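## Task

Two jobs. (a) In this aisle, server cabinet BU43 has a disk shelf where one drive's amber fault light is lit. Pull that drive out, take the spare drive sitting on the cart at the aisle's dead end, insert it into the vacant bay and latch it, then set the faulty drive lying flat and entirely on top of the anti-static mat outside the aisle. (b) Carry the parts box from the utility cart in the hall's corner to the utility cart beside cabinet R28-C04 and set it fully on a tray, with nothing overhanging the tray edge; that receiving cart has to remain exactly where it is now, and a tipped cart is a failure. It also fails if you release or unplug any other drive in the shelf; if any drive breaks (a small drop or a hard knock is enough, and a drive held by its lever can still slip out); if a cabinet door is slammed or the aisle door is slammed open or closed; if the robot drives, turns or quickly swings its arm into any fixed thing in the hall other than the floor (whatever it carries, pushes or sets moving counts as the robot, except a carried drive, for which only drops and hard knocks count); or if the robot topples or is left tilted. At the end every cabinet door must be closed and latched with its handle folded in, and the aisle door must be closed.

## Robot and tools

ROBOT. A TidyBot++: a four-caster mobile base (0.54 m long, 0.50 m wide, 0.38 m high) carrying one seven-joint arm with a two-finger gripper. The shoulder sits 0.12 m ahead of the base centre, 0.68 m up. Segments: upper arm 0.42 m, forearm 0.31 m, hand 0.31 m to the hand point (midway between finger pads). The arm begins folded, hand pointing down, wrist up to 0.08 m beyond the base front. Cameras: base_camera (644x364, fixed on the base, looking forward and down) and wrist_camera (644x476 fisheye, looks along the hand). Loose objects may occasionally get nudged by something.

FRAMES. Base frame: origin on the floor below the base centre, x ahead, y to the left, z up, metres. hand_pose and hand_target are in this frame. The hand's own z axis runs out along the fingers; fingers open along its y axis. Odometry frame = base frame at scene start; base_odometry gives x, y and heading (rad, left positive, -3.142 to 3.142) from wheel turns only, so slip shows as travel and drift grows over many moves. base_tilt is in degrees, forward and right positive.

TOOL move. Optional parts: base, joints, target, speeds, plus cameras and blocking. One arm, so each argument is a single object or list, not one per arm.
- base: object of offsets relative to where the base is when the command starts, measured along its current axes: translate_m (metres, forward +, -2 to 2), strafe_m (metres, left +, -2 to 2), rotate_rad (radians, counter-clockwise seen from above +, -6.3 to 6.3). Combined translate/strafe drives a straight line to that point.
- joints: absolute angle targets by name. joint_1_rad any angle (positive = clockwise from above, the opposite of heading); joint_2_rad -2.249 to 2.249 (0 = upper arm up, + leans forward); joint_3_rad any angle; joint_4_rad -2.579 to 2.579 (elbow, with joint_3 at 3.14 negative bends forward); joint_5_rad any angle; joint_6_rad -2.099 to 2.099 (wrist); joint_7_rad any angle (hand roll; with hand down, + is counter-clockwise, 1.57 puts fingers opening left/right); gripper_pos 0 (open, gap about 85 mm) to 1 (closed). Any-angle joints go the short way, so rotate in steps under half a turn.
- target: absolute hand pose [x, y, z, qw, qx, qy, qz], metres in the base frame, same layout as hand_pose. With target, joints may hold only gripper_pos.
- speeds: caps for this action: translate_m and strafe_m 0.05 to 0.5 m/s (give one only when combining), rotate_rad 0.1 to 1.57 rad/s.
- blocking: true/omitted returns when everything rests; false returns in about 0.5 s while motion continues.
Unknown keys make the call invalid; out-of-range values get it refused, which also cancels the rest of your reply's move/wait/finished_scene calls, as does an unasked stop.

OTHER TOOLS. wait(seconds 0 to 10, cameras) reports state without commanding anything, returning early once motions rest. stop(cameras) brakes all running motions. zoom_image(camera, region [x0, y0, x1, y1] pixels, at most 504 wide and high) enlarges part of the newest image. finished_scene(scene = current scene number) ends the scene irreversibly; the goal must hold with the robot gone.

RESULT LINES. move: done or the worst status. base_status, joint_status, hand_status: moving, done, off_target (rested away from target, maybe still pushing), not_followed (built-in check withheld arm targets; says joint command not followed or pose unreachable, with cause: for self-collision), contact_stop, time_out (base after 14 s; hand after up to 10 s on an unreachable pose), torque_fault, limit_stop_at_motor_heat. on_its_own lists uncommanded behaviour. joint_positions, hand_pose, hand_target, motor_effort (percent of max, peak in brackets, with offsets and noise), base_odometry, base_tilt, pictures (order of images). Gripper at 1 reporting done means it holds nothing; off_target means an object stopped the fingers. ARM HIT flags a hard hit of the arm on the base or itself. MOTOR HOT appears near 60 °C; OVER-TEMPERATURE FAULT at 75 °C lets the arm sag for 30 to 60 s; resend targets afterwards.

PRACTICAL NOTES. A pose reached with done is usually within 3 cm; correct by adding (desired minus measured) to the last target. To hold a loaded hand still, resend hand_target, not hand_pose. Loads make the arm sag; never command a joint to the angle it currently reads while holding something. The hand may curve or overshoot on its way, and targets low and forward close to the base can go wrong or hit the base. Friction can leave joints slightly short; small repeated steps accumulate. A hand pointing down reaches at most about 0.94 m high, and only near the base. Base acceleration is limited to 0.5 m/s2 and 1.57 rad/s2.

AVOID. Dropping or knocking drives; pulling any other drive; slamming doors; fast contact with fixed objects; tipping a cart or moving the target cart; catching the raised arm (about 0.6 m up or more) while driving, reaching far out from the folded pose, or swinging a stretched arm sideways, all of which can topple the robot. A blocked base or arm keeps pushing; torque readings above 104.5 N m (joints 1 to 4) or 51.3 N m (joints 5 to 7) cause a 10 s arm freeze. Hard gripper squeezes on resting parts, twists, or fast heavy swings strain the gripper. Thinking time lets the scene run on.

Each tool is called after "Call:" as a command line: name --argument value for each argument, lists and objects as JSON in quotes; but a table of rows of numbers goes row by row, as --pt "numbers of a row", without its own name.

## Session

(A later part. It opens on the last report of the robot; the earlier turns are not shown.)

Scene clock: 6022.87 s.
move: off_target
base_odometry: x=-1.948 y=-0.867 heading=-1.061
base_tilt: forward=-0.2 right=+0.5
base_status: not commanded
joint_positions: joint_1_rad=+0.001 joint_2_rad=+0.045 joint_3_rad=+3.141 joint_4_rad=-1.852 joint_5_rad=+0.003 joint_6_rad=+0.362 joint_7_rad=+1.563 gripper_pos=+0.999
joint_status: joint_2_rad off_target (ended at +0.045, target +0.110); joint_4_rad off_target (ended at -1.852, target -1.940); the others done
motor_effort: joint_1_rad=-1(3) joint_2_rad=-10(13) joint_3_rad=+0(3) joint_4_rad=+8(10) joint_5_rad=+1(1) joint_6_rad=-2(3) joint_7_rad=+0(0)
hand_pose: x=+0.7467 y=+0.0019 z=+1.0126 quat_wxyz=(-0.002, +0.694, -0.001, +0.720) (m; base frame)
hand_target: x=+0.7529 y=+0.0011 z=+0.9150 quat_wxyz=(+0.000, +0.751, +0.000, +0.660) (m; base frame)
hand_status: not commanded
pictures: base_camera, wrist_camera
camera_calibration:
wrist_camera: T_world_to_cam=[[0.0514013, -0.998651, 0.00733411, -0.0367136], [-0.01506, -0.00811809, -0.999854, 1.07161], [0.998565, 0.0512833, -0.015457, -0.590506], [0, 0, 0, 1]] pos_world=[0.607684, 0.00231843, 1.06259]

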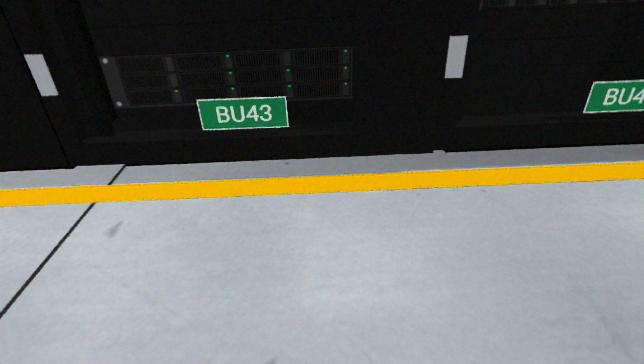

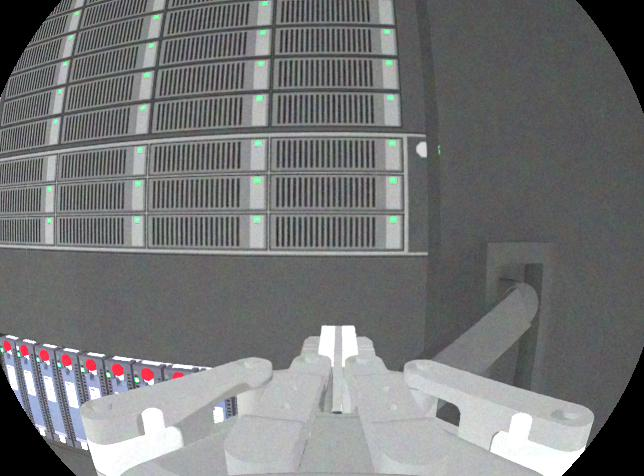

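Call:
move --base '{"strafe_m": -0.012}' --speeds '{"strafe_m": 0.05}' --joints '{"joint_2_rad": 0.14, "joint_4_rad": -2.02, "joint_6_rad": 0.42}'

Scene clock: 6030.97 s.
move: off_target
base_odometry: x=-1.958 y=-0.873 heading=-1.061
base_tilt: forward=-0.1 right=+0.5
base_status: done
joint_positions: joint_1_rad=-0.011 joint_2_rad=+0.048 joint_3_rad=+3.137 joint_4_rad=-1.900 joint_5_rad=+0.003 joint_6_rad=+0.457 joint_7_rad=+1.563 gripper_pos=+0.999
joint_status: joint_2_rad off_target (ended at +0.048, target +0.140); joint_4_rad off_target (ended at -1.900, target -2.020); the others done
motor_effort: joint_1_rad=+4(5) joint_2_rad=-9(12) joint_3_rad=+4(5) joint_4_rad=+3(9) joint_5_rad=-1(1) joint_6_rad=-5(6) joint_7_rad=+0(0)
hand_pose: x=+0.7415 y=+0.0114 z=+1.0114 quat_wxyz=(-0.008, +0.678, +0.004, +0.735) (m; base frame)
hand_target: x=+0.7459 y=+0.0011 z=+0.8713 quat_wxyz=(+0.000, +0.764, +0.000, +0.645) (m; base frame)
hand_status: not commanded
pictures: base_camera, wrist_camera
camera_calibration:
wrist_camera: T_world_to_cam=[[0.0665467, -0.99774, 0.00926147, -0.0401444], [0.0293035, -0.00732374, -0.999544, 1.03725], [0.997353, 0.0667877, 0.0287499, -0.629798], [0, 0, 0, 1]] pos_world=[0.600408, 0.00960561, 1.05525]

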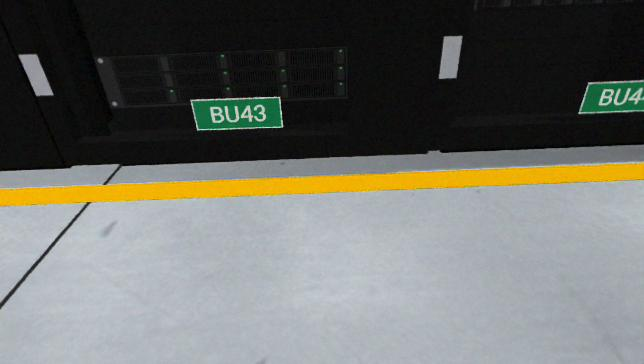

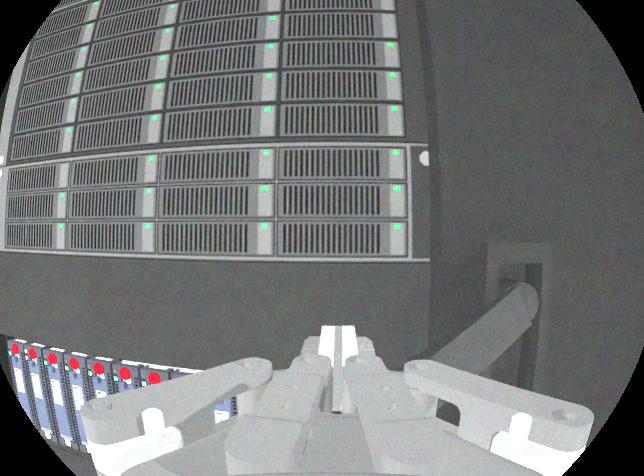

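Call:
move --joints '{"joint_2_rad": 0.19, "joint_4_rad": -2.08, "joint_6_rad": 0.44}'

Scene clock: 6037.47 s.
move: off_target
base_odometry: x=-1.958 y=-0.873 heading=-1.061
base_tilt: forward=-0.1 right=+0.5
base_status: not commanded
joint_positions: joint_1_rad=-0.012 joint_2_rad=+0.053 joint_3_rad=+3.136 joint_4_rad=-1.927 joint_5_rad=+0.003 joint_6_rad=+0.515 joint_7_rad=+1.563 gripper_pos=+0.999
joint_status: joint_2_rad off_target (ended at +0.053, target +0.190); joint_4_rad off_target (ended at -1.927, target -2.080); the others done
motor_effort: joint_1_rad=+4(6) joint_2_rad=-3(8) joint_3_rad=+5(6) joint_4_rad=-3(5) joint_5_rad=-1(1) joint_6_rad=-10(10) joint_7_rad=+0(0)
hand_pose: x=+0.7389 y=+0.0122 z=+1.0100 quat_wxyz=(-0.009, +0.669, +0.004, +0.744) (m; base frame)
hand_target: x=+0.7400 y=+0.0011 z=+0.8129 quat_wxyz=(+0.000, +0.793, +0.000, +0.610) (m; base frame)
hand_status: not commanded
pictures: base_camera, wrist_camera
camera_calibration:
wrist_camera: T_world_to_cam=[[0.0676216, -0.997656, 0.0104669, -0.0411649], [0.0552474, -0.00673052, -0.99845, 1.0156], [0.99618, 0.068095, 0.0546628, -0.652602], [0, 0, 0, 1]] pos_world=[0.596784, 0.0102061, 1.05013]

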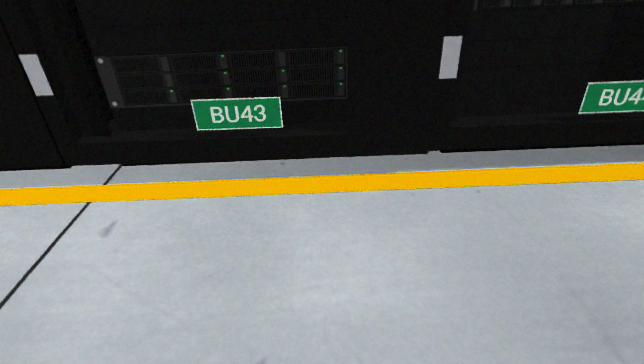

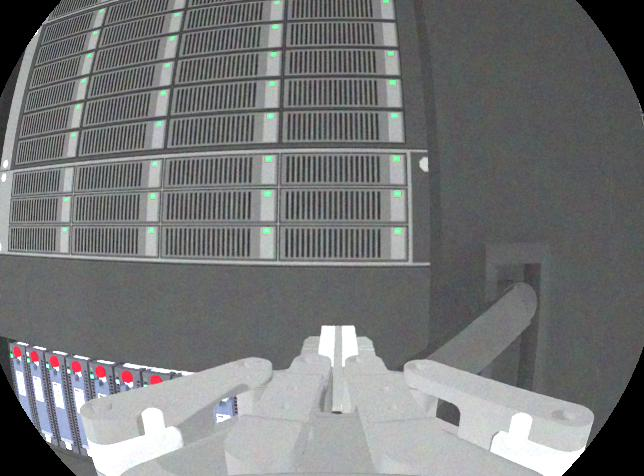

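Call:
wait --seconds 3 --cameras '[]'

Scene clock: 6060.27 s.
base_odometry: x=-1.958 y=-0.873 heading=-1.061
base_tilt: forward=+0.0 right=+0.5
base_status: not commanded
joint_positions: joint_1_rad=-0.012 joint_2_rad=+0.053 joint_3_rad=+3.136 joint_4_rad=-1.927 joint_5_rad=+0.003 joint_6_rad=+0.515 joint_7_rad=+1.563 gripper_pos=+0.999
joint_status: joint_2_rad off_target (ended at +0.053, target +0.190); joint_4_rad off_target (ended at -1.927, target -2.080); the others done
motor_effort: joint_1_rad=+4(6) joint_2_rad=-3(8) joint_3_rad=+5(6) joint_4_rad=-3(5) joint_5_rad=-1(1) joint_6_rad=-10(10) joint_7_rad=+0(0)
hand_pose: x=+0.7390 y=+0.0122 z=+1.0100 quat_wxyz=(-0.009, +0.669, +0.004, +0.744) (m; base frame)
hand_target: x=+0.7400 y=+0.0011 z=+0.8129 quat_wxyz=(+0.000, +0.793, +0.000, +0.610) (m; base frame)
hand_status: not commanded
wait: 3.00 s; at rest from the start
pictures: none
No camera images: "cameras" was empty.

Call:
move --cameras '["base_camera", "wrist_camera"]'

Call:
zoom_image --camera "base_camera" --region '[370, 100, 500, 200]'

Call:
zoom_image --camera "wrist_camera" --region '[290, 220, 590, 450]'

Scene clock: 6084.80 s.
base_odometry: x=-1.958 y=-0.873 heading=-1.061
base_tilt: forward=-0.1 right=+0.5
base_status: not commanded
joint_positions: joint_1_rad=-0.012 joint_2_rad=+0.053 joint_3_rad=+3.136 joint_4_rad=-1.927 joint_5_rad=+0.003 joint_6_rad=+0.515 joint_7_rad=+1.563 gripper_pos=+0.999
joint_status: joint_2_rad off_target (ended at +0.053, target +0.190); joint_4_rad off_target (ended at -1.927, target -2.080); the others done
motor_effort: joint_1_rad=+5(6) joint_2_rad=-3(8) joint_3_rad=+5(6) joint_4_rad=-3(5) joint_5_rad=-1(1) joint_6_rad=-10(10) joint_7_rad=+0(0)
hand_pose: x=+0.7390 y=+0.0122 z=+1.0100 quat_wxyz=(-0.009, +0.669, +0.004, +0.744) (m; base frame)
hand_target: x=+0.7400 y=+0.0011 z=+0.8129 quat_wxyz=(+0.000, +0.793, +0.000, +0.610) (m; base frame)
hand_status: not commanded
pictures: base_camera, wrist_camera
camera_calibration:
wrist_camera: T_world_to_cam=[[0.0676226, -0.997656, 0.0104672, -0.0411648], [0.055148, -0.00673755, -0.998455, 1.01557], [0.996186, 0.0680954, 0.0545631, -0.652495], [0, 0, 0, 1]] pos_world=[0.596784, 0.010206, 1.05003]

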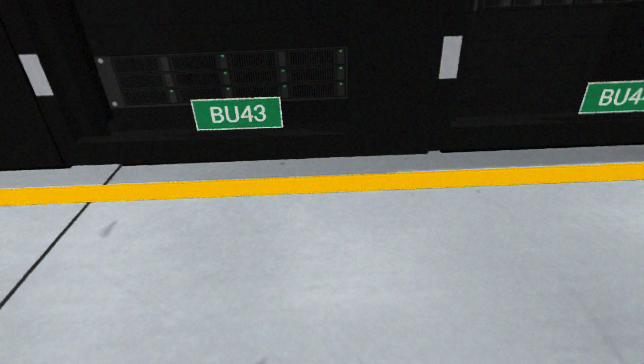

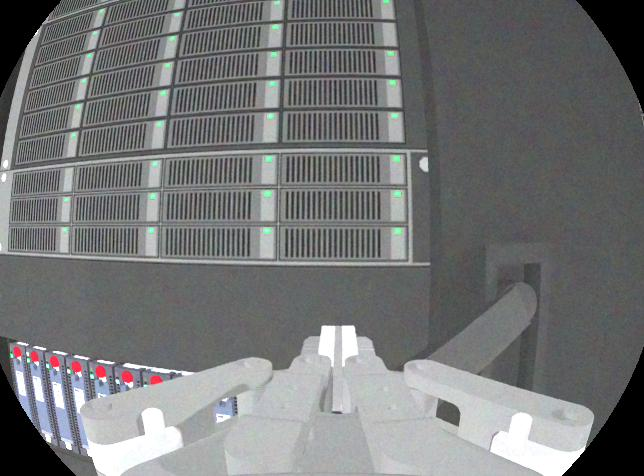

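Scaled by 3.877.

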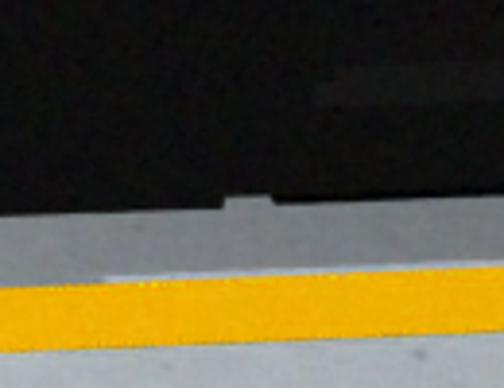

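Scaled by 1.680.

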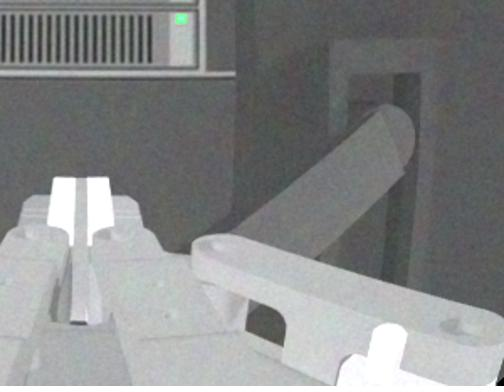

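Call:
move --joints '{"joint_2_rad": 0.038, "joint_4_rad": -1.727, "joint_6_rad": 0.194}' --cameras '[]'

Call:
move --base '{"translate_m": -0.1}' --speeds '{"translate_m": 0.1}' --cameras '["wrist_camera"]'

Call:
move --base '{"strafe_m": -0.115}' --speeds '{"strafe_m": 0.1}' --joints '{"joint_2_rad": 0.1277, "joint_4_rad": -1.9534, "joint_6_rad": 0.4451}'

Scene clock: 6115.97 s.
move: done
base_odometry: x=-1.958 y=-0.873 heading=-1.061
base_tilt: forward=-0.1 right=+0.5
base_status: not commanded
joint_positions: joint_1_rad=-0.010 joint_2_rad=+0.046 joint_3_rad=+3.135 joint_4_rad=-1.742 joint_5_rad=+0.003 joint_6_rad=+0.229 joint_7_rad=+1.563 gripper_pos=+0.999
joint_status: all done
motor_effort: joint_1_rad=+0(6) joint_2_rad=-24(25) joint_3_rad=+0(6) joint_4_rad=+22(27) joint_5_rad=+1(1) joint_6_rad=+7(10) joint_7_rad=+0(0)
hand_pose: x=+0.7562 y=+0.0119 z=+1.0381 quat_wxyz=(-0.008, +0.703, +0.004, +0.711) (m; base frame)
hand_target: x=+0.7547 y=+0.0011 z=+1.0415 quat_wxyz=(+0.000, +0.707, +0.000, +0.707) (m; base frame)
hand_status: not commanded
pictures: none
No camera images: "cameras" was empty.

Scene clock: 6117.50 s.
move: done
base_odometry: x=-2.007 y=-0.786 heading=-1.061
base_tilt: forward=-0.1 right=+0.5
base_status: done
joint_positions: joint_1_rad=-0.010 joint_2_rad=+0.045 joint_3_rad=+3.135 joint_4_rad=-1.742 joint_5_rad=+0.003 joint_6_rad=+0.229 joint_7_rad=+1.563 gripper_pos=+0.999
joint_status: not commanded
motor_effort: joint_1_rad=-1(1) joint_2_rad=-24(28) joint_3_rad=+0(1) joint_4_rad=+22(23) joint_5_rad=+1(1) joint_6_rad=+7(8) joint_7_rad=+0(0)
hand_pose: x=+0.7559 y=+0.0119 z=+1.0389 quat_wxyz=(-0.008, +0.702, +0.004, +0.712) (m; base frame)
hand_target: x=+0.7547 y=+0.0011 z=+1.0415 quat_wxyz=(+0.000, +0.707, +0.000, +0.707) (m; base frame)
hand_status: not commanded
pictures: wrist_camera
camera_calibration:
wrist_camera: T_world_to_cam=[[0.0671585, -0.997724, 0.00597137, -0.0379465], [-0.0377702, -0.00852288, -0.99925, 1.11463], [0.997027, 0.0668826, -0.0382566, -0.575073], [0, 0, 0, 1]] pos_world=[0.618012, 0.010102, 1.09202]

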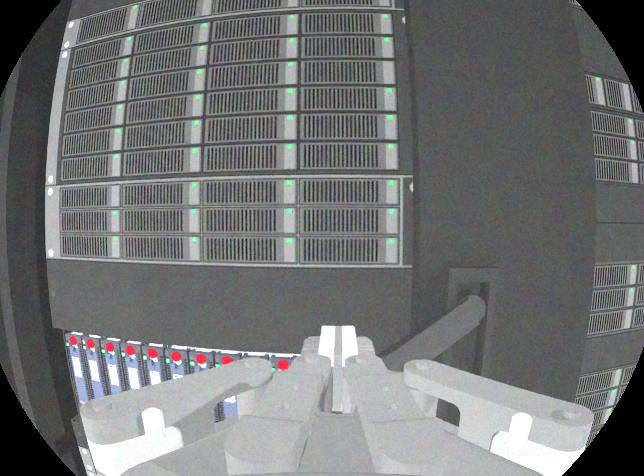

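Scene clock: 6119.20 s.
move: done
base_odometry: x=-2.108 y=-0.842 heading=-1.061
base_tilt: forward=-0.1 right=+0.4
base_status: done
joint_positions: joint_1_rad=-0.005 joint_2_rad=+0.122 joint_3_rad=+3.135 joint_4_rad=-1.939 joint_5_rad=+0.003 joint_6_rad=+0.379 joint_7_rad=+1.563 gripper_pos=+0.999
joint_status: all done
motor_effort: joint_1_rad=+0(3) joint_2_rad=-25(28) joint_3_rad=+0(4) joint_4_rad=+20(22) joint_5_rad=+1(1) joint_6_rad=+7(8) joint_7_rad=+0(1)
hand_pose: x=+0.7568 y=+0.0086 z=+0.9174 quat_wxyz=(-0.006, +0.745, +0.002, +0.667) (m; base frame)
hand_target: x=+0.7575 y=+0.0011 z=+0.9253 quat_wxyz=(+0.000, +0.730, +0.000, +0.684) (m; base frame)
hand_status: not commanded
pictures: base_camera, wrist_camera
camera_calibration:
wrist_camera: T_world_to_cam=[[0.0627484, -0.998029, -0.000898454, -0.0308333], [-0.160333, -0.00919195, -0.98702, 1.07477], [0.985067, 0.062078, -0.160593, -0.459067], [0, 0, 0, 1]] pos_world=[0.626468, 0.00760476, 0.987073]

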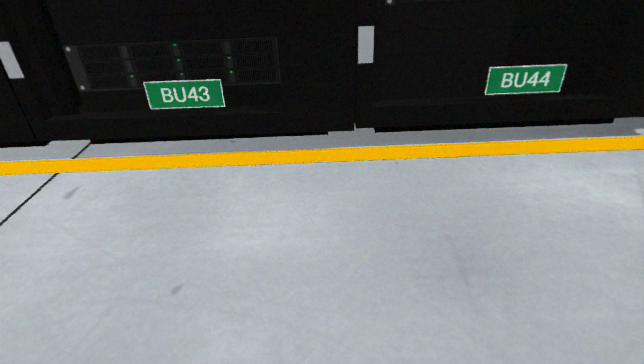

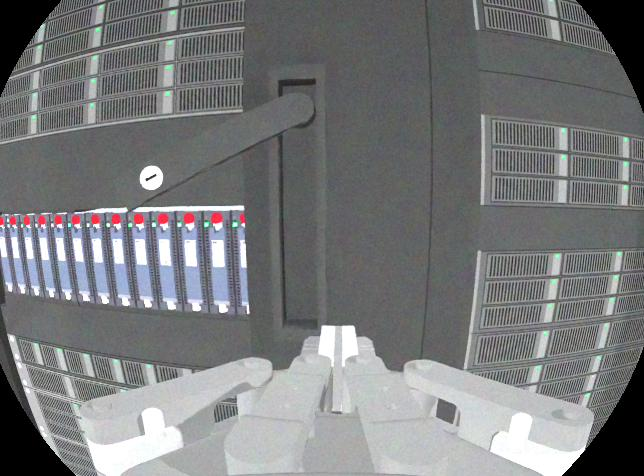

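Call:
move --base '{"translate_m": 0.09}' --speeds '{"translate_m": 0.08}' --cameras '[]'

Call:
move --base '{"translate_m": 0.03}' --speeds '{"translate_m": 0.05}' --cameras '[]'

Call:
move --base '{"translate_m": 0.02}' --speeds '{"translate_m": 0.05}'

Scene clock: 6127.80 s.
move: done
base_odometry: x=-2.064 y=-0.921 heading=-1.061
base_tilt: forward=-0.1 right=+0.5
base_status: done
joint_positions: joint_1_rad=-0.005 joint_2_rad=+0.124 joint_3_rad=+3.135 joint_4_rad=-1.939 joint_5_rad=+0.003 joint_6_rad=+0.381 joint_7_rad=+1.563 gripper_pos=+0.999
joint_status: not commanded
motor_effort: joint_1_rad=-1(1) joint_2_rad=-25(28) joint_3_rad=+0(0) joint_4_rad=+21(21) joint_5_rad=+1(1) joint_6_rad=+8(8) joint_7_rad=+0(1)
hand_pose: x=+0.7573 y=+0.0086 z=+0.9166 quat_wxyz=(-0.006, +0.745, +0.002, +0.667) (m; base frame)
hand_target: x=+0.7575 y=+0.0011 z=+0.9253 quat_wxyz=(+0.000, +0.730, +0.000, +0.684) (m; base frame)
hand_status: not commanded
pictures: none
No camera images: "cameras" was empty.

Scene clock: 6128.80 s.
move: done
base_odometry: x=-2.050 y=-0.947 heading=-1.062
base_tilt: forward=+0.0 right=+0.5
base_status: done
joint_positions: joint_1_rad=-0.005 joint_2_rad=+0.081 joint_3_rad=+3.135 joint_4_rad=-1.986 joint_5_rad=+0.003 joint_6_rad=+0.381 joint_7_rad=+1.563 gripper_pos=+0.999
joint_status: not commanded
motor_effort: joint_1_rad=+0(2) joint_2_rad=-15(26) joint_3_rad=+1(2) joint_4_rad=+28(30) joint_5_rad=+1(1) joint_6_rad=+9(10) joint_7_rad=+0(1)
hand_pose: x=+0.7385 y=+0.0085 z=+0.9159 quat_wxyz=(-0.006, +0.747, +0.002, +0.665) (m; base frame)
hand_target: x=+0.7575 y=+0.0011 z=+0.9253 quat_wxyz=(+0.000, +0.730, +0.000, +0.684) (m; base frame)
hand_status: not commanded
pictures: none
No camera images: "cameras" was empty.

Scene clock: 6129.60 s.
move: done
base_odometry: x=-2.040 y=-0.964 heading=-1.062
base_tilt: forward=-0.1 right=+0.5
base_status: done
joint_positions: joint_1_rad=-0.005 joint_2_rad=+0.040 joint_3_rad=+3.135 joint_4_rad=-2.030 joint_5_rad=+0.003 joint_6_rad=+0.381 joint_7_rad=+1.563 gripper_pos=+0.999
joint_status: not commanded
motor_effort: joint_1_rad=+2(3) joint_2_rad=-5(15) joint_3_rad=+4(4) joint_4_rad=+37(39) joint_5_rad=+0(1) joint_6_rad=+13(13) joint_7_rad=+0(0)
hand_pose: x=+0.7207 y=+0.0084 z=+0.9153 quat_wxyz=(-0.006, +0.747, +0.003, +0.664) (m; base frame)
hand_target: x=+0.7575 y=+0.0011 z=+0.9253 quat_wxyz=(+0.000, +0.730, +0.000, +0.684) (m; base frame)
hand_status: not commanded
pictures: base_camera, wrist_camera
camera_calibration:
wrist_camera: T_world_to_cam=[[0.0628321, -0.998024, -0.000770688, -0.0289823], [-0.167688, -0.00979581, -0.985791, 1.07104], [0.983836, 0.0620686, -0.167972, -0.416254], [0, 0, 0, 1]] pos_world=[0.590947, 0.00740301, 0.985883]

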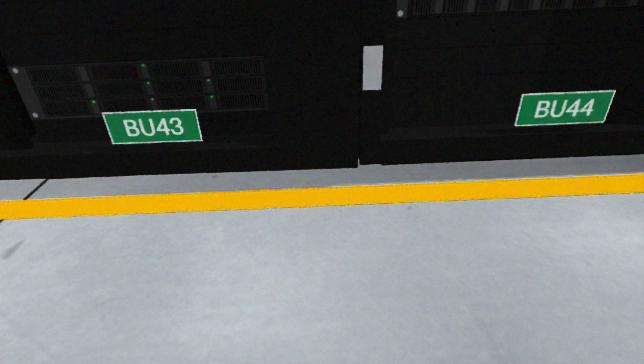

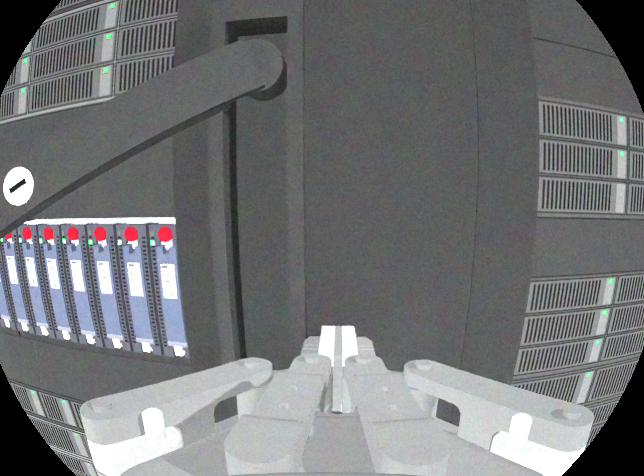

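Call:
zoom_image --camera "wrist_camera" --region '[0, 0, 310, 260]'

Scaled by 1.626.

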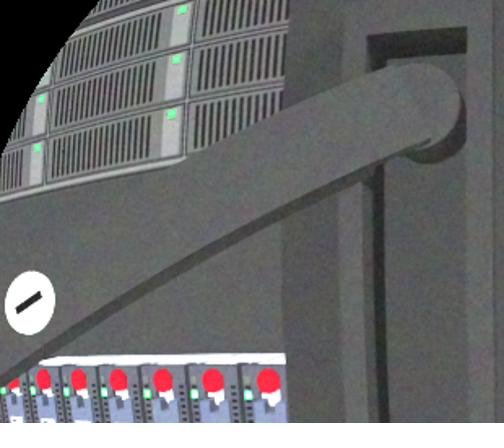

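Call:
move --base '{"translate_m": -0.14}' --speeds '{"translate_m": 0.1}' --cameras '[]'

Call:
move --base '{"strafe_m": 0.13}' --speeds '{"strafe_m": 0.1}' --joints '{"joint_1_rad": 0.005, "joint_2_rad": 0.038, "joint_4_rad": -1.727, "joint_6_rad": 0.194}'

Scene clock: 6249.43 s.
move: done
base_odometry: x=-2.109 y=-0.841 heading=-1.062
base_tilt: forward=-0.1 right=+0.5
base_status: done
joint_positions: joint_1_rad=-0.005 joint_2_rad=+0.124 joint_3_rad=+3.135 joint_4_rad=-1.959 joint_5_rad=+0.003 joint_6_rad=+0.395 joint_7_rad=+1.563 gripper_pos=+0.999
joint_status: not commanded
motor_effort: joint_1_rad=-1(3) joint_2_rad=-25(27) joint_3_rad=+0(4) joint_4_rad=+20(35) joint_5_rad=+1(1) joint_6_rad=+7(11) joint_7_rad=+0(0)
hand_pose: x=+0.7541 y=+0.0085 z=+0.9091 quat_wxyz=(-0.006, +0.747, +0.002, +0.665) (m; base frame)
hand_target: x=+0.7575 y=+0.0011 z=+0.9253 quat_wxyz=(+0.000, +0.730, +0.000, +0.684) (m; base frame)
hand_status: not commanded
pictures: none
No camera images: "cameras" was empty.

Scene clock: 6251.30 s.
move: done
base_odometry: x=-1.995 y=-0.778 heading=-1.062
base_tilt: forward=-0.1 right=+0.6
base_status: done
joint_positions: joint_1_rad=-0.001 joint_2_rad=+0.057 joint_3_rad=+3.136 joint_4_rad=-1.739 joint_5_rad=+0.003 joint_6_rad=+0.249 joint_7_rad=+1.563 gripper_pos=+0.999
joint_status: all done
motor_effort: joint_1_rad=+0(3) joint_2_rad=-24(28) joint_3_rad=+0(3) joint_4_rad=+22(23) joint_5_rad=+1(1) joint_6_rad=+7(9) joint_7_rad=+0(1)
hand_pose: x=+0.7604 y=+0.0059 z=+1.0393 quat_wxyz=(-0.005, +0.699, +0.001, +0.715) (m; base frame)
hand_target: x=+0.7547 y=-0.0021 z=+1.0415 quat_wxyz=(+0.002, +0.707, -0.002, +0.707) (m; base frame)
hand_status: not commanded
pictures: base_camera, wrist_camera
camera_calibration:
wrist_camera: T_world_to_cam=[[0.0577814, -0.998308, 0.00648803, -0.0375117], [-0.0270371, -0.00806133, -0.999602, 1.10733], [0.997963, 0.057583, -0.0274571, -0.591044], [0, 0, 0, 1]] pos_world=[0.621947, 0.00551246, 1.09091]

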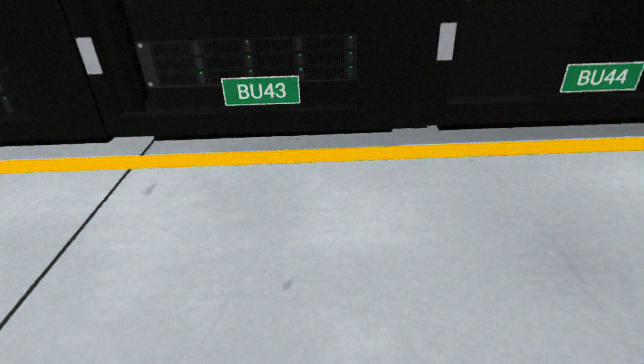

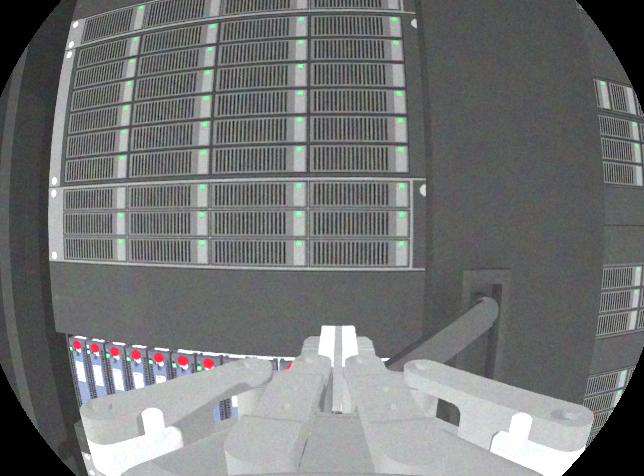

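Call:
move --base '{"translate_m": 0.09}' --speeds '{"translate_m": 0.1}' --cameras '[]'

Call:
move --joints '{"joint_2_rad": 0.12, "joint_4_rad": -1.92, "joint_6_rad": 0.33}' --cameras '[]'

Call:
move --joints '{"joint_2_rad": 0.16, "joint_4_rad": -2.0, "joint_6_rad": 0.39}'

Scene clock: 6261.37 s.
move: done
base_odometry: x=-1.951 y=-0.857 heading=-1.061
base_tilt: forward=-0.1 right=+0.5
base_status: done
joint_positions: joint_1_rad=-0.001 joint_2_rad=+0.053 joint_3_rad=+3.136 joint_4_rad=-1.739 joint_5_rad=+0.003 joint_6_rad=+0.247 joint_7_rad=+1.563 gripper_pos=+0.999
joint_status: not commanded
motor_effort: joint_1_rad=+0(1) joint_2_rad=-24(28) joint_3_rad=+0(1) joint_4_rad=+22(23) joint_5_rad=+1(1) joint_6_rad=+7(8) joint_7_rad=+0(1)
hand_pose: x=+0.7591 y=+0.0059 z=+1.0410 quat_wxyz=(-0.005, +0.698, +0.001, +0.716) (m; base frame)
hand_target: x=+0.7547 y=-0.0021 z=+1.0415 quat_wxyz=(+0.002, +0.707, -0.002, +0.707) (m; base frame)
hand_status: not commanded
pictures: none
No camera images: "cameras" was empty.

Scene clock: 6262.53 s.
move: off_target
base_odometry: x=-1.951 y=-0.856 heading=-1.061
base_tilt: forward=-0.1 right=+0.5
base_status: not commanded
joint_positions: joint_1_rad=-0.002 joint_2_rad=+0.061 joint_3_rad=+3.136 joint_4_rad=-1.838 joint_5_rad=+0.003 joint_6_rad=+0.333 joint_7_rad=+1.563 gripper_pos=+0.999
joint_status: joint_2_rad off_target (ended at +0.061, target +0.120); joint_4_rad off_target (ended at -1.838, target -1.920); the others done
motor_effort: joint_1_rad=+2(3) joint_2_rad=-15(24) joint_3_rad=+2(3) joint_4_rad=+10(22) joint_5_rad=+0(1) joint_6_rad=+0(8) joint_7_rad=+0(0)
hand_pose: x=+0.7533 y=+0.0063 z=+1.0018 quat_wxyz=(-0.005, +0.706, +0.001, +0.709) (m; base frame)
hand_target: x=+0.7580 y=-0.0021 z=+0.9142 quat_wxyz=(+0.002, +0.755, -0.002, +0.656) (m; base frame)
hand_status: not commanded
pictures: none
No camera images: "cameras" was empty.

Scene clock: 6263.40 s.
move: off_target
base_odometry: x=-1.951 y=-0.856 heading=-1.061
base_tilt: forward=-0.1 right=+0.5
base_status: not commanded
joint_positions: joint_1_rad=-0.002 joint_2_rad=+0.061 joint_3_rad=+3.136 joint_4_rad=-1.885 joint_5_rad=+0.003 joint_6_rad=+0.424 joint_7_rad=+1.563 gripper_pos=+0.999
joint_status: joint_2_rad off_target (ended at +0.061, target +0.160); joint_4_rad off_target (ended at -1.885, target -2.000); the others done
motor_effort: joint_1_rad=+3(4) joint_2_rad=-10(17) joint_3_rad=+3(3) joint_4_rad=+4(10) joint_5_rad=+0(1) joint_6_rad=-4(5) joint_7_rad=+0(0)
hand_pose: x=+0.7480 y=+0.0063 z=+1.0012 quat_wxyz=(-0.005, +0.690, +0.001, +0.724) (m; base frame)
hand_target: x=+0.7525 y=-0.0021 z=+0.8609 quat_wxyz=(+0.002, +0.774, -0.002, +0.633) (m; base frame)
hand_status: not commanded
pictures: base_camera, wrist_camera
camera_calibration:
wrist_camera: T_world_to_cam=[[0.0586141, -0.998252, 0.00757123, -0.037906], [-0.00320656, -0.0077725, -0.999965, 1.05154], [0.998276, 0.0585877, -0.00365653, -0.603863], [0, 0, 0, 1]] pos_world=[0.608416, 0.00571232, 1.04958]

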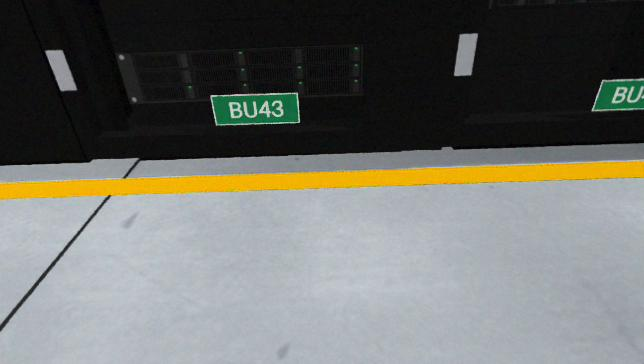

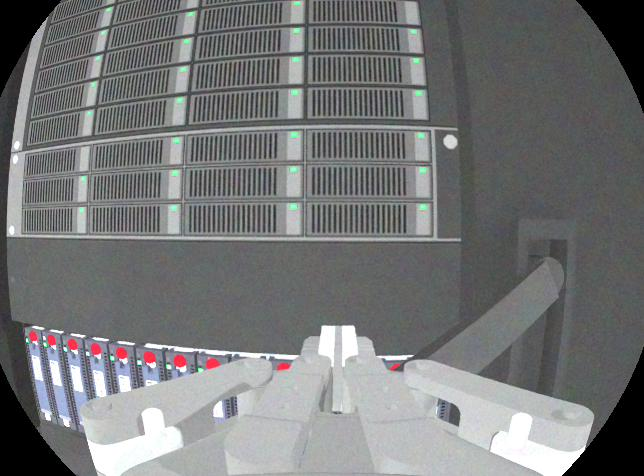

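Call:
move --joints '{"joint_2_rad": 0.21, "joint_4_rad": -2.07, "joint_6_rad": 0.41}' --cameras '[]'

Call:
move --joints '{"joint_2_rad": 0.26, "joint_4_rad": -2.12, "joint_6_rad": 0.42}'

Scene clock: 6270.80 s.
move: off_target
base_odometry: x=-1.951 y=-0.856 heading=-1.061
base_tilt: forward=-0.1 right=+0.5
base_status: not commanded
joint_positions: joint_1_rad=-0.003 joint_2_rad=+0.067 joint_3_rad=+3.136 joint_4_rad=-1.916 joint_5_rad=+0.003 joint_6_rad=+0.488 joint_7_rad=+1.563 gripper_pos=+0.999
joint_status: joint_2_rad off_target (ended at +0.067, target +0.210); joint_4_rad off_target (ended at -1.916, target -2.070); the others done
motor_effort: joint_1_rad=+3(4) joint_2_rad=-2(10) joint_3_rad=+4(4) joint_4_rad=-4(4) joint_5_rad=-1(1) joint_6_rad=-10(11) joint_7_rad=+0(0)
hand_pose: x=+0.7454 y=+0.0073 z=+0.9997 quat_wxyz=(-0.006, +0.680, +0.002, +0.734) (m; base frame)
hand_target: x=+0.7427 y=-0.0020 z=+0.7968 quat_wxyz=(+0.002, +0.805, -0.002, +0.594) (m; base frame)
hand_status: not commanded
pictures: none
No camera images: "cameras" was empty.

Scene clock: 6271.53 s.
move: off_target
base_odometry: x=-1.951 y=-0.856 heading=-1.061
base_tilt: forward=-0.1 right=+0.5
base_status: not commanded
joint_positions: joint_1_rad=-0.003 joint_2_rad=+0.077 joint_3_rad=+3.136 joint_4_rad=-1.933 joint_5_rad=+0.003 joint_6_rad=+0.537 joint_7_rad=+1.563 gripper_pos=+0.999
joint_status: joint_2_rad off_target (ended at +0.077, target +0.260); joint_4_rad off_target (ended at -1.933, target -2.120); joint_6_rad off_target (ended at +0.537, target +0.420)
motor_effort: joint_1_rad=+3(4) joint_2_rad=+4(5) joint_3_rad=+3(4) joint_4_rad=-10(11) joint_5_rad=-1(1) joint_6_rad=-15(16) joint_7_rad=+0(0)
hand_pose: x=+0.7455 y=+0.0073 z=+0.9986 quat_wxyz=(-0.006, +0.671, +0.002, +0.741) (m; base frame)
hand_target: x=+0.7321 y=-0.0020 z=+0.7428 quat_wxyz=(+0.002, +0.830, -0.002, +0.557) (m; base frame)
hand_status: not commanded
pictures: base_camera, wrist_camera
camera_calibration:
wrist_camera: T_world_to_cam=[[0.0598805, -0.998156, 0.00995147, -0.0400879], [0.0479679, -0.00708048, -0.998824, 1.00961], [0.997052, 0.0602874, 0.0474555, -0.651514], [0, 0, 0, 1]] pos_world=[0.603566, 0.00641268, 1.03974]

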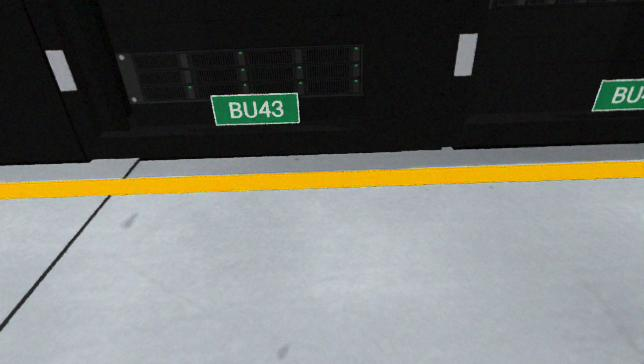

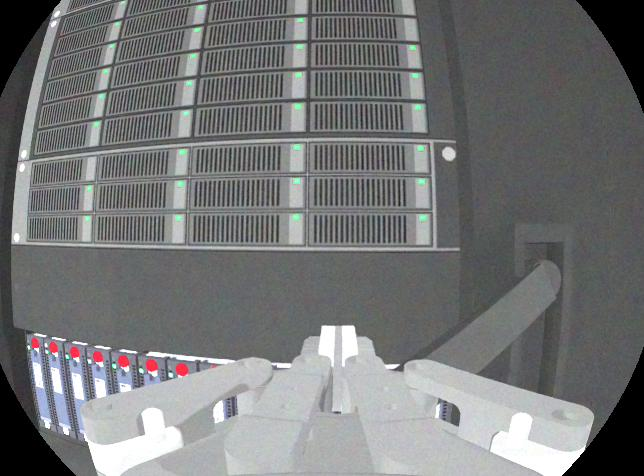

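Call:
move --joints '{"joint_2_rad": 0.053, "joint_4_rad": -1.727, "joint_6_rad": 0.144}' --cameras '[]'

Call:
move --base '{"translate_m": -0.09}' --speeds '{"translate_m": 0.1}' --cameras '[]'

Call:
move --joints '{"joint_1_rad": 0.003, "joint_2_rad": 0.154, "joint_4_rad": -1.997, "joint_6_rad": 0.5}'

Scene clock: 6422.33 s.
move: off_target
base_odometry: x=-1.951 y=-0.856 heading=-1.061
base_tilt: forward=-0.2 right=+0.5
base_status: not commanded
joint_positions: joint_1_rad=-0.007 joint_2_rad=+0.057 joint_3_rad=+3.136 joint_4_rad=-1.767 joint_5_rad=+0.003 joint_6_rad=+0.180 joint_7_rad=+1.563 gripper_pos=+0.999
joint_status: joint_4_rad off_target (ended at -1.767, target -1.727); the others done
motor_effort: joint_1_rad=+1(5) joint_2_rad=-18(19) joint_3_rad=+1(5) joint_4_rad=+25(25) joint_5_rad=+1(1) joint_6_rad=+9(16) joint_7_rad=+0(1)
hand_pose: x=+0.7578 y=+0.0095 z=+1.0006 quat_wxyz=(-0.006, +0.732, +0.003, +0.681) (m; base frame)
hand_target: x=+0.7594 y=-0.0021 z=+1.0164 quat_wxyz=(+0.002, +0.730, -0.002, +0.684) (m; base frame)
hand_status: not commanded
pictures: none
No camera images: "cameras" was empty.

Scene clock: 6423.73 s.
move: done
base_odometry: x=-1.995 y=-0.778 heading=-1.061
base_tilt: forward=-0.1 right=+0.6
base_status: done
joint_positions: joint_1_rad=-0.006 joint_2_rad=+0.064 joint_3_rad=+3.136 joint_4_rad=-1.742 joint_5_rad=+0.003 joint_6_rad=+0.180 joint_7_rad=+1.563 gripper_pos=+0.999
joint_status: not commanded
motor_effort: joint_1_rad=+0(1) joint_2_rad=-24(28) joint_3_rad=+0(1) joint_4_rad=+22(25) joint_5_rad=+1(1) joint_6_rad=+7(9) joint_7_rad=+0(1)
hand_pose: x=+0.7621 y=+0.0091 z=+1.0113 quat_wxyz=(-0.006, +0.726, +0.003, +0.687) (m; base frame)
hand_target: x=+0.7594 y=-0.0021 z=+1.0164 quat_wxyz=(+0.002, +0.730, -0.002, +0.684) (m; base frame)
hand_status: not commanded
pictures: none
No camera images: "cameras" was empty.

Scene clock: 6425.37 s.
move: done
base_odometry: x=-1.995 y=-0.778 heading=-1.061
base_tilt: forward=-0.1 right=+0.5
base_status: not commanded
joint_positions: joint_1_rad=-0.006 joint_2_rad=+0.146 joint_3_rad=+3.136 joint_4_rad=-1.981 joint_5_rad=+0.003 joint_6_rad=+0.433 joint_7_rad=+1.563 gripper_pos=+0.999
joint_status: all done
motor_effort: joint_1_rad=-1(2) joint_2_rad=-25(28) joint_3_rad=+0(0) joint_4_rad=+20(22) joint_5_rad=+1(1) joint_6_rad=+7(9) joint_7_rad=+0(1)
hand_pose: x=+0.7561 y=+0.0092 z=+0.8937 quat_wxyz=(-0.006, +0.749, +0.003, +0.662) (m; base frame)
hand_target: x=+0.7568 y=-0.0008 z=+0.9003 quat_wxyz=(+0.001, +0.735, -0.001, +0.678) (m; base frame)
hand_status: not commanded
pictures: base_camera, wrist_camera
camera_calibration:
wrist_camera: T_world_to_cam=[[0.0636309, -0.997972, -0.00177577, -0.0301784], [-0.173329, -0.00929911, -0.98482, 1.05915], [0.982806, 0.0629728, -0.173569, -0.44895], [0, 0, 0, 1]] pos_world=[0.626732, 0.00800357, 0.965092]

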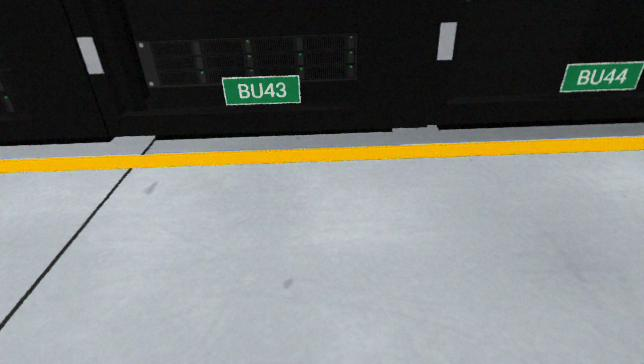

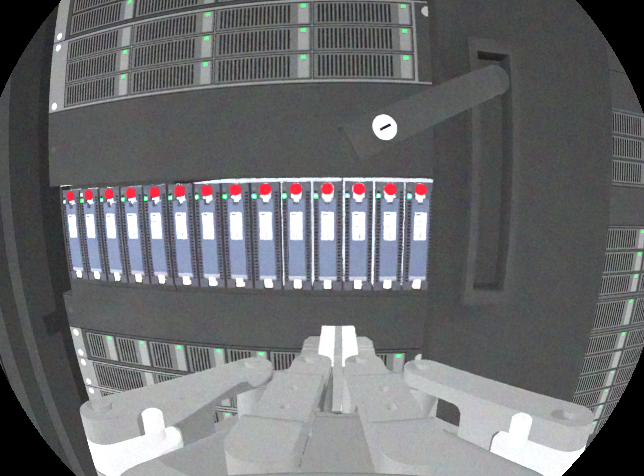

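Call:
move --base '{"strafe_m": -0.035}' --speeds '{"strafe_m": 0.05}' --cameras '[]'

Call:
move --base '{"translate_m": 0.09}' --speeds '{"translate_m": 0.1}' --cameras '[]'

Call:
move --joints '{"joint_2_rad": 0.1, "joint_4_rad": -1.83, "joint_6_rad": 0.28}'

Scene clock: 6438.00 s.
move: done
base_odometry: x=-2.025 y=-0.795 heading=-1.061
base_tilt: forward=-0.1 right=+0.5
base_status: done
joint_positions: joint_1_rad=-0.004 joint_2_rad=+0.146 joint_3_rad=+3.136 joint_4_rad=-1.981 joint_5_rad=+0.003 joint_6_rad=+0.435 joint_7_rad=+1.563 gripper_pos=+0.999
joint_status: not commanded
motor_effort: joint_1_rad=+0(3) joint_2_rad=-25(27) joint_3_rad=+0(2) joint_4_rad=+20(20) joint_5_rad=+1(1) joint_6_rad=+7(8) joint_7_rad=+0(1)
hand_pose: x=+0.7562 y=+0.0075 z=+0.8943 quat_wxyz=(-0.006, +0.749, +0.002, +0.663) (m; base frame)
hand_target: x=+0.7568 y=-0.0008 z=+0.9003 quat_wxyz=(+0.001, +0.735, -0.001, +0.678) (m; base frame)
hand_status: not commanded
pictures: none
No camera images: "cameras" was empty.

Scene clock: 6439.43 s.
move: done
base_odometry: x=-1.982 y=-0.874 heading=-1.061
base_tilt: forward=+0.0 right=+0.5
base_status: done
joint_positions: joint_1_rad=-0.004 joint_2_rad=+0.150 joint_3_rad=+3.136 joint_4_rad=-1.981 joint_5_rad=+0.003 joint_6_rad=+0.437 joint_7_rad=+1.563 gripper_pos=+0.999
joint_status: not commanded
motor_effort: joint_1_rad=+0(1) joint_2_rad=-25(28) joint_3_rad=+0(1) joint_4_rad=+20(21) joint_5_rad=+1(1) joint_6_rad=+7(8) joint_7_rad=+0(1)
hand_pose: x=+0.7569 y=+0.0075 z=+0.8923 quat_wxyz=(-0.006, +0.749, +0.002, +0.662) (m; base frame)
hand_target: x=+0.7568 y=-0.0008 z=+0.9003 quat_wxyz=(+0.001, +0.735, -0.001, +0.678) (m; base frame)
hand_status: not commanded
pictures: none
No camera images: "cameras" was empty.

Scene clock: 6440.57 s.
move: done
base_odometry: x=-1.982 y=-0.874 heading=-1.061
base_tilt: forward=+0.0 right=+0.5
base_status: not commanded
joint_positions: joint_1_rad=-0.004 joint_2_rad=+0.127 joint_3_rad=+3.136 joint_4_rad=-1.846 joint_5_rad=+0.003 joint_6_rad=+0.331 joint_7_rad=+1.563 gripper_pos=+0.999
joint_status: all done
motor_effort: joint_1_rad=-1(1) joint_2_rad=-26(28) joint_3_rad=+0(0) joint_4_rad=+21(23) joint_5_rad=+1(1) joint_6_rad=+7(9) joint_7_rad=+0(0)
hand_pose: x=+0.7719 y=+0.0076 z=+0.9542 quat_wxyz=(-0.006, +0.732, +0.002, +0.682) (m; base frame)
hand_target: x=+0.7656 y=-0.0009 z=+0.9653 quat_wxyz=(+0.001, +0.735, -0.001, +0.679) (m; base frame)
hand_status: not commanded
pictures: base_camera, wrist_camera
camera_calibration:
wrist_camera: T_world_to_cam=[[0.0608768, -0.998145, 0.00117156, -0.0333028], [-0.121625, -0.00858291, -0.992539, 1.0889], [0.990707, 0.0602801, -0.121922, -0.509344], [0, 0, 0, 1]] pos_world=[0.639076, 0.0068083, 1.01872]

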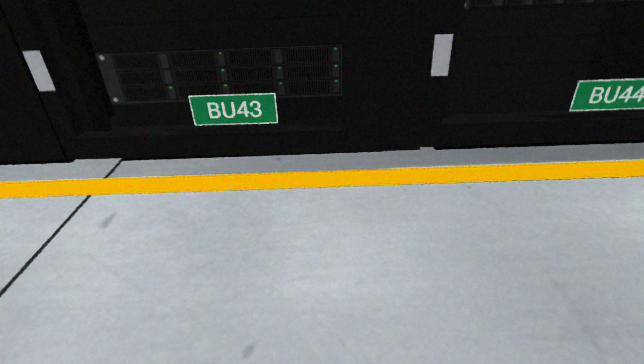

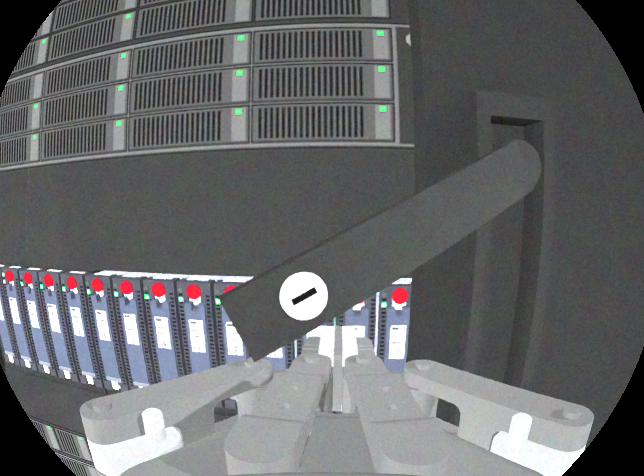

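Call:
move --joints '{"joint_2_rad": 0.07, "joint_4_rad": -1.75, "joint_6_rad": 0.2}' --cameras '[]'

Call:
move --joints '{"joint_2_rad": 0.04, "joint_4_rad": -1.68, "joint_6_rad": 0.12}'

Scene clock: 6446.43 s.
move: off_target
base_odometry: x=-1.982 y=-0.874 heading=-1.061
base_tilt: forward=-0.1 right=+0.5
base_status: not commanded
joint_positions: joint_1_rad=-0.004 joint_2_rad=+0.118 joint_3_rad=+3.136 joint_4_rad=-1.800 joint_5_rad=+0.003 joint_6_rad=+0.223 joint_7_rad=+1.563 gripper_pos=+0.999
joint_status: joint_2_rad off_target (ended at +0.118, target +0.070); joint_4_rad off_target (ended at -1.800, target -1.750); the others done
motor_effort: joint_1_rad=+0(1) joint_2_rad=-28(29) joint_3_rad=+0(0) joint_4_rad=+27(27) joint_5_rad=+0(1) joint_6_rad=+11(12) joint_7_rad=+0(0)
hand_pose: x=+0.7728 y=+0.0075 z=+0.9537 quat_wxyz=(-0.005, +0.750, +0.002, +0.662) (m; base frame)
hand_target: x=+0.7640 y=-0.0009 z=+1.0087 quat_wxyz=(+0.001, +0.724, -0.001, +0.689) (m; base frame)
hand_status: not commanded
pictures: none
No camera images: "cameras" was empty.

Scene clock: 6447.23 s.
move: off_target
base_odometry: x=-1.982 y=-0.874 heading=-1.061
base_tilt: forward=-0.1 right=+0.5
base_status: not commanded
joint_positions: joint_1_rad=-0.004 joint_2_rad=+0.111 joint_3_rad=+3.136 joint_4_rad=-1.755 joint_5_rad=+0.003 joint_6_rad=+0.115 joint_7_rad=+1.563 gripper_pos=+0.999
joint_status: joint_2_rad off_target (ended at +0.111, target +0.040); joint_4_rad off_target (ended at -1.755, target -1.680); the others done
motor_effort: joint_1_rad=+0(1) joint_2_rad=-32(33) joint_3_rad=+1(1) joint_4_rad=+32(33) joint_5_rad=+0(0) joint_6_rad=+15(15) joint_7_rad=-1(1)
hand_pose: x=+0.7724 y=+0.0074 z=+0.9526 quat_wxyz=(-0.005, +0.768, +0.002, +0.641) (m; base frame)
hand_target: x=+0.7579 y=-0.0008 z=+1.0464 quat_wxyz=(+0.001, +0.717, -0.001, +0.697) (m; base frame)
hand_status: not commanded
pictures: base_camera, wrist_camera
camera_calibration:
wrist_camera: T_world_to_cam=[[0.0602237, -0.998176, -0.00415362, -0.0279111], [-0.229223, -0.00977965, -0.973325, 1.15223], [0.971509, 0.0595694, -0.229394, -0.392773], [0, 0, 0, 1]] pos_world=[0.647381, 0.0068055, 1.03128]

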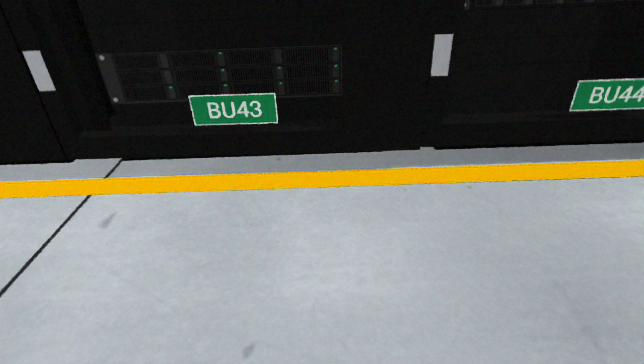

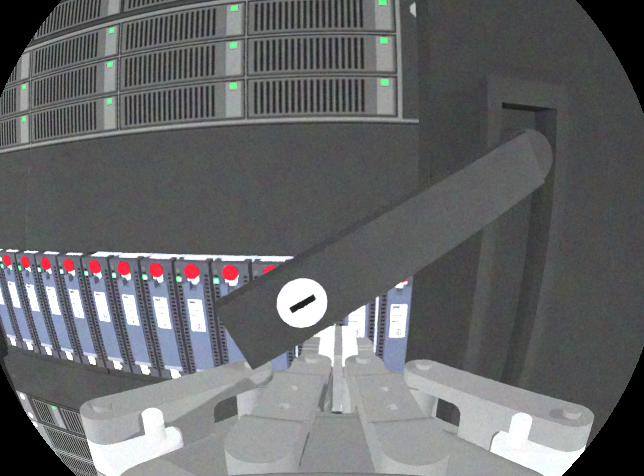

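Call:
move --joints '{"joint_2_rad": 0.0, "joint_4_rad": -1.6, "joint_6_rad": 0.13}' --cameras '[]'

Call:
move --joints '{"joint_2_rad": -0.03, "joint_4_rad": -1.55, "joint_6_rad": 0.13}'

Scene clock: 6461.30 s.
move: off_target
base_odometry: x=-1.982 y=-0.874 heading=-1.061
base_tilt: forward=+0.0 right=+0.5
base_status: not commanded
joint_positions: joint_1_rad=-0.017 joint_2_rad=+0.095 joint_3_rad=+3.131 joint_4_rad=-1.674 joint_5_rad=+0.003 joint_6_rad=+0.091 joint_7_rad=+1.563 gripper_pos=+0.999
joint_status: joint_2_rad off_target (ended at +0.095, target +0.000); joint_4_rad off_target (ended at -1.674, target -1.600); the others done
motor_effort: joint_1_rad=+4(6) joint_2_rad=-38(42) joint_3_rad=+4(6) joint_4_rad=+35(38) joint_5_rad=+0(1) joint_6_rad=+16(19) joint_7_rad=-1(2)
hand_pose: x=+0.7761 y=+0.0196 z=+1.0055 quat_wxyz=(-0.012, +0.744, +0.008, +0.668) (m; base frame)
hand_target: x=+0.7429 y=-0.0008 z=+1.1247 quat_wxyz=(+0.001, +0.671, -0.001, +0.742) (m; base frame)
hand_status: not commanded
pictures: none
No camera images: "cameras" was empty.

Scene clock: 6462.03 s.
move: off_target
base_odometry: x=-1.982 y=-0.874 heading=-1.061
base_tilt: forward=+0.0 right=+0.5
base_status: not commanded
joint_positions: joint_1_rad=-0.017 joint_2_rad=+0.094 joint_3_rad=+3.131 joint_4_rad=-1.665 joint_5_rad=+0.003 joint_6_rad=+0.073 joint_7_rad=+1.563 gripper_pos=+0.999
joint_status: joint_2_rad off_target (ended at +0.094, target -0.030); joint_4_rad off_target (ended at -1.665, target -1.550); the others done
motor_effort: joint_1_rad=+4(5) joint_2_rad=-43(43) joint_3_rad=+4(5) joint_4_rad=+40(41) joint_5_rad=-1(1) joint_6_rad=+20(21) joint_7_rad=-1(2)
hand_pose: x=+0.7761 y=+0.0196 z=+1.0059 quat_wxyz=(-0.011, +0.747, +0.008, +0.665) (m; base frame)
hand_target: x=+0.7266 y=-0.0007 z=+1.1743 quat_wxyz=(+0.001, +0.640, -0.001, +0.768) (m; base frame)
hand_status: not commanded
pictures: base_camera, wrist_camera
camera_calibration:
wrist_camera: T_world_to_cam=[[0.07885, -0.996886, -0.00123216, -0.0332004], [-0.165855, -0.0118997, -0.986078, 1.16868], [0.982993, 0.0779566, -0.166276, -0.45758], [0, 0, 0, 1]] pos_world=[0.646246, 0.0164813, 1.07628]

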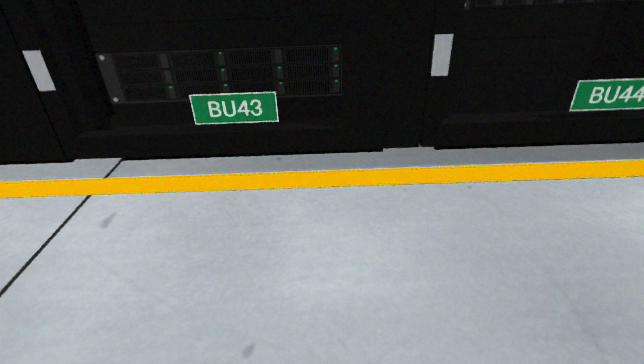

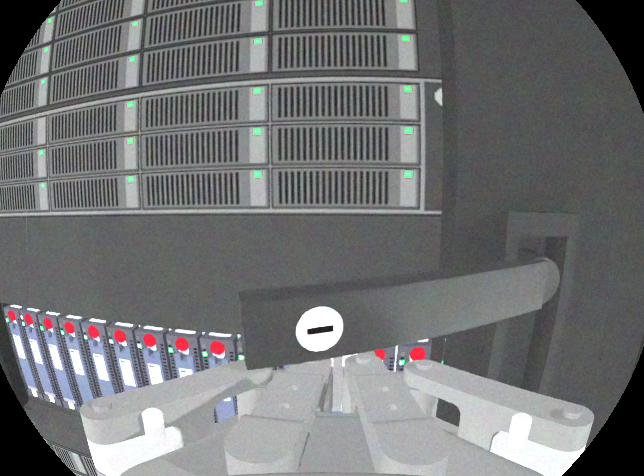

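Call:
zoom_image --camera "base_camera" --region '[360, 110, 490, 180]'

Scaled by 3.877.

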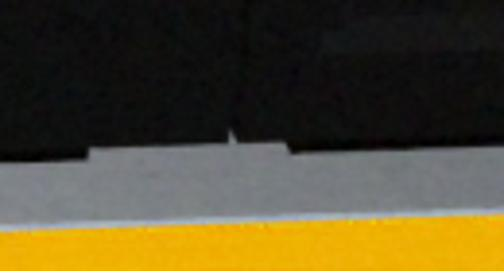

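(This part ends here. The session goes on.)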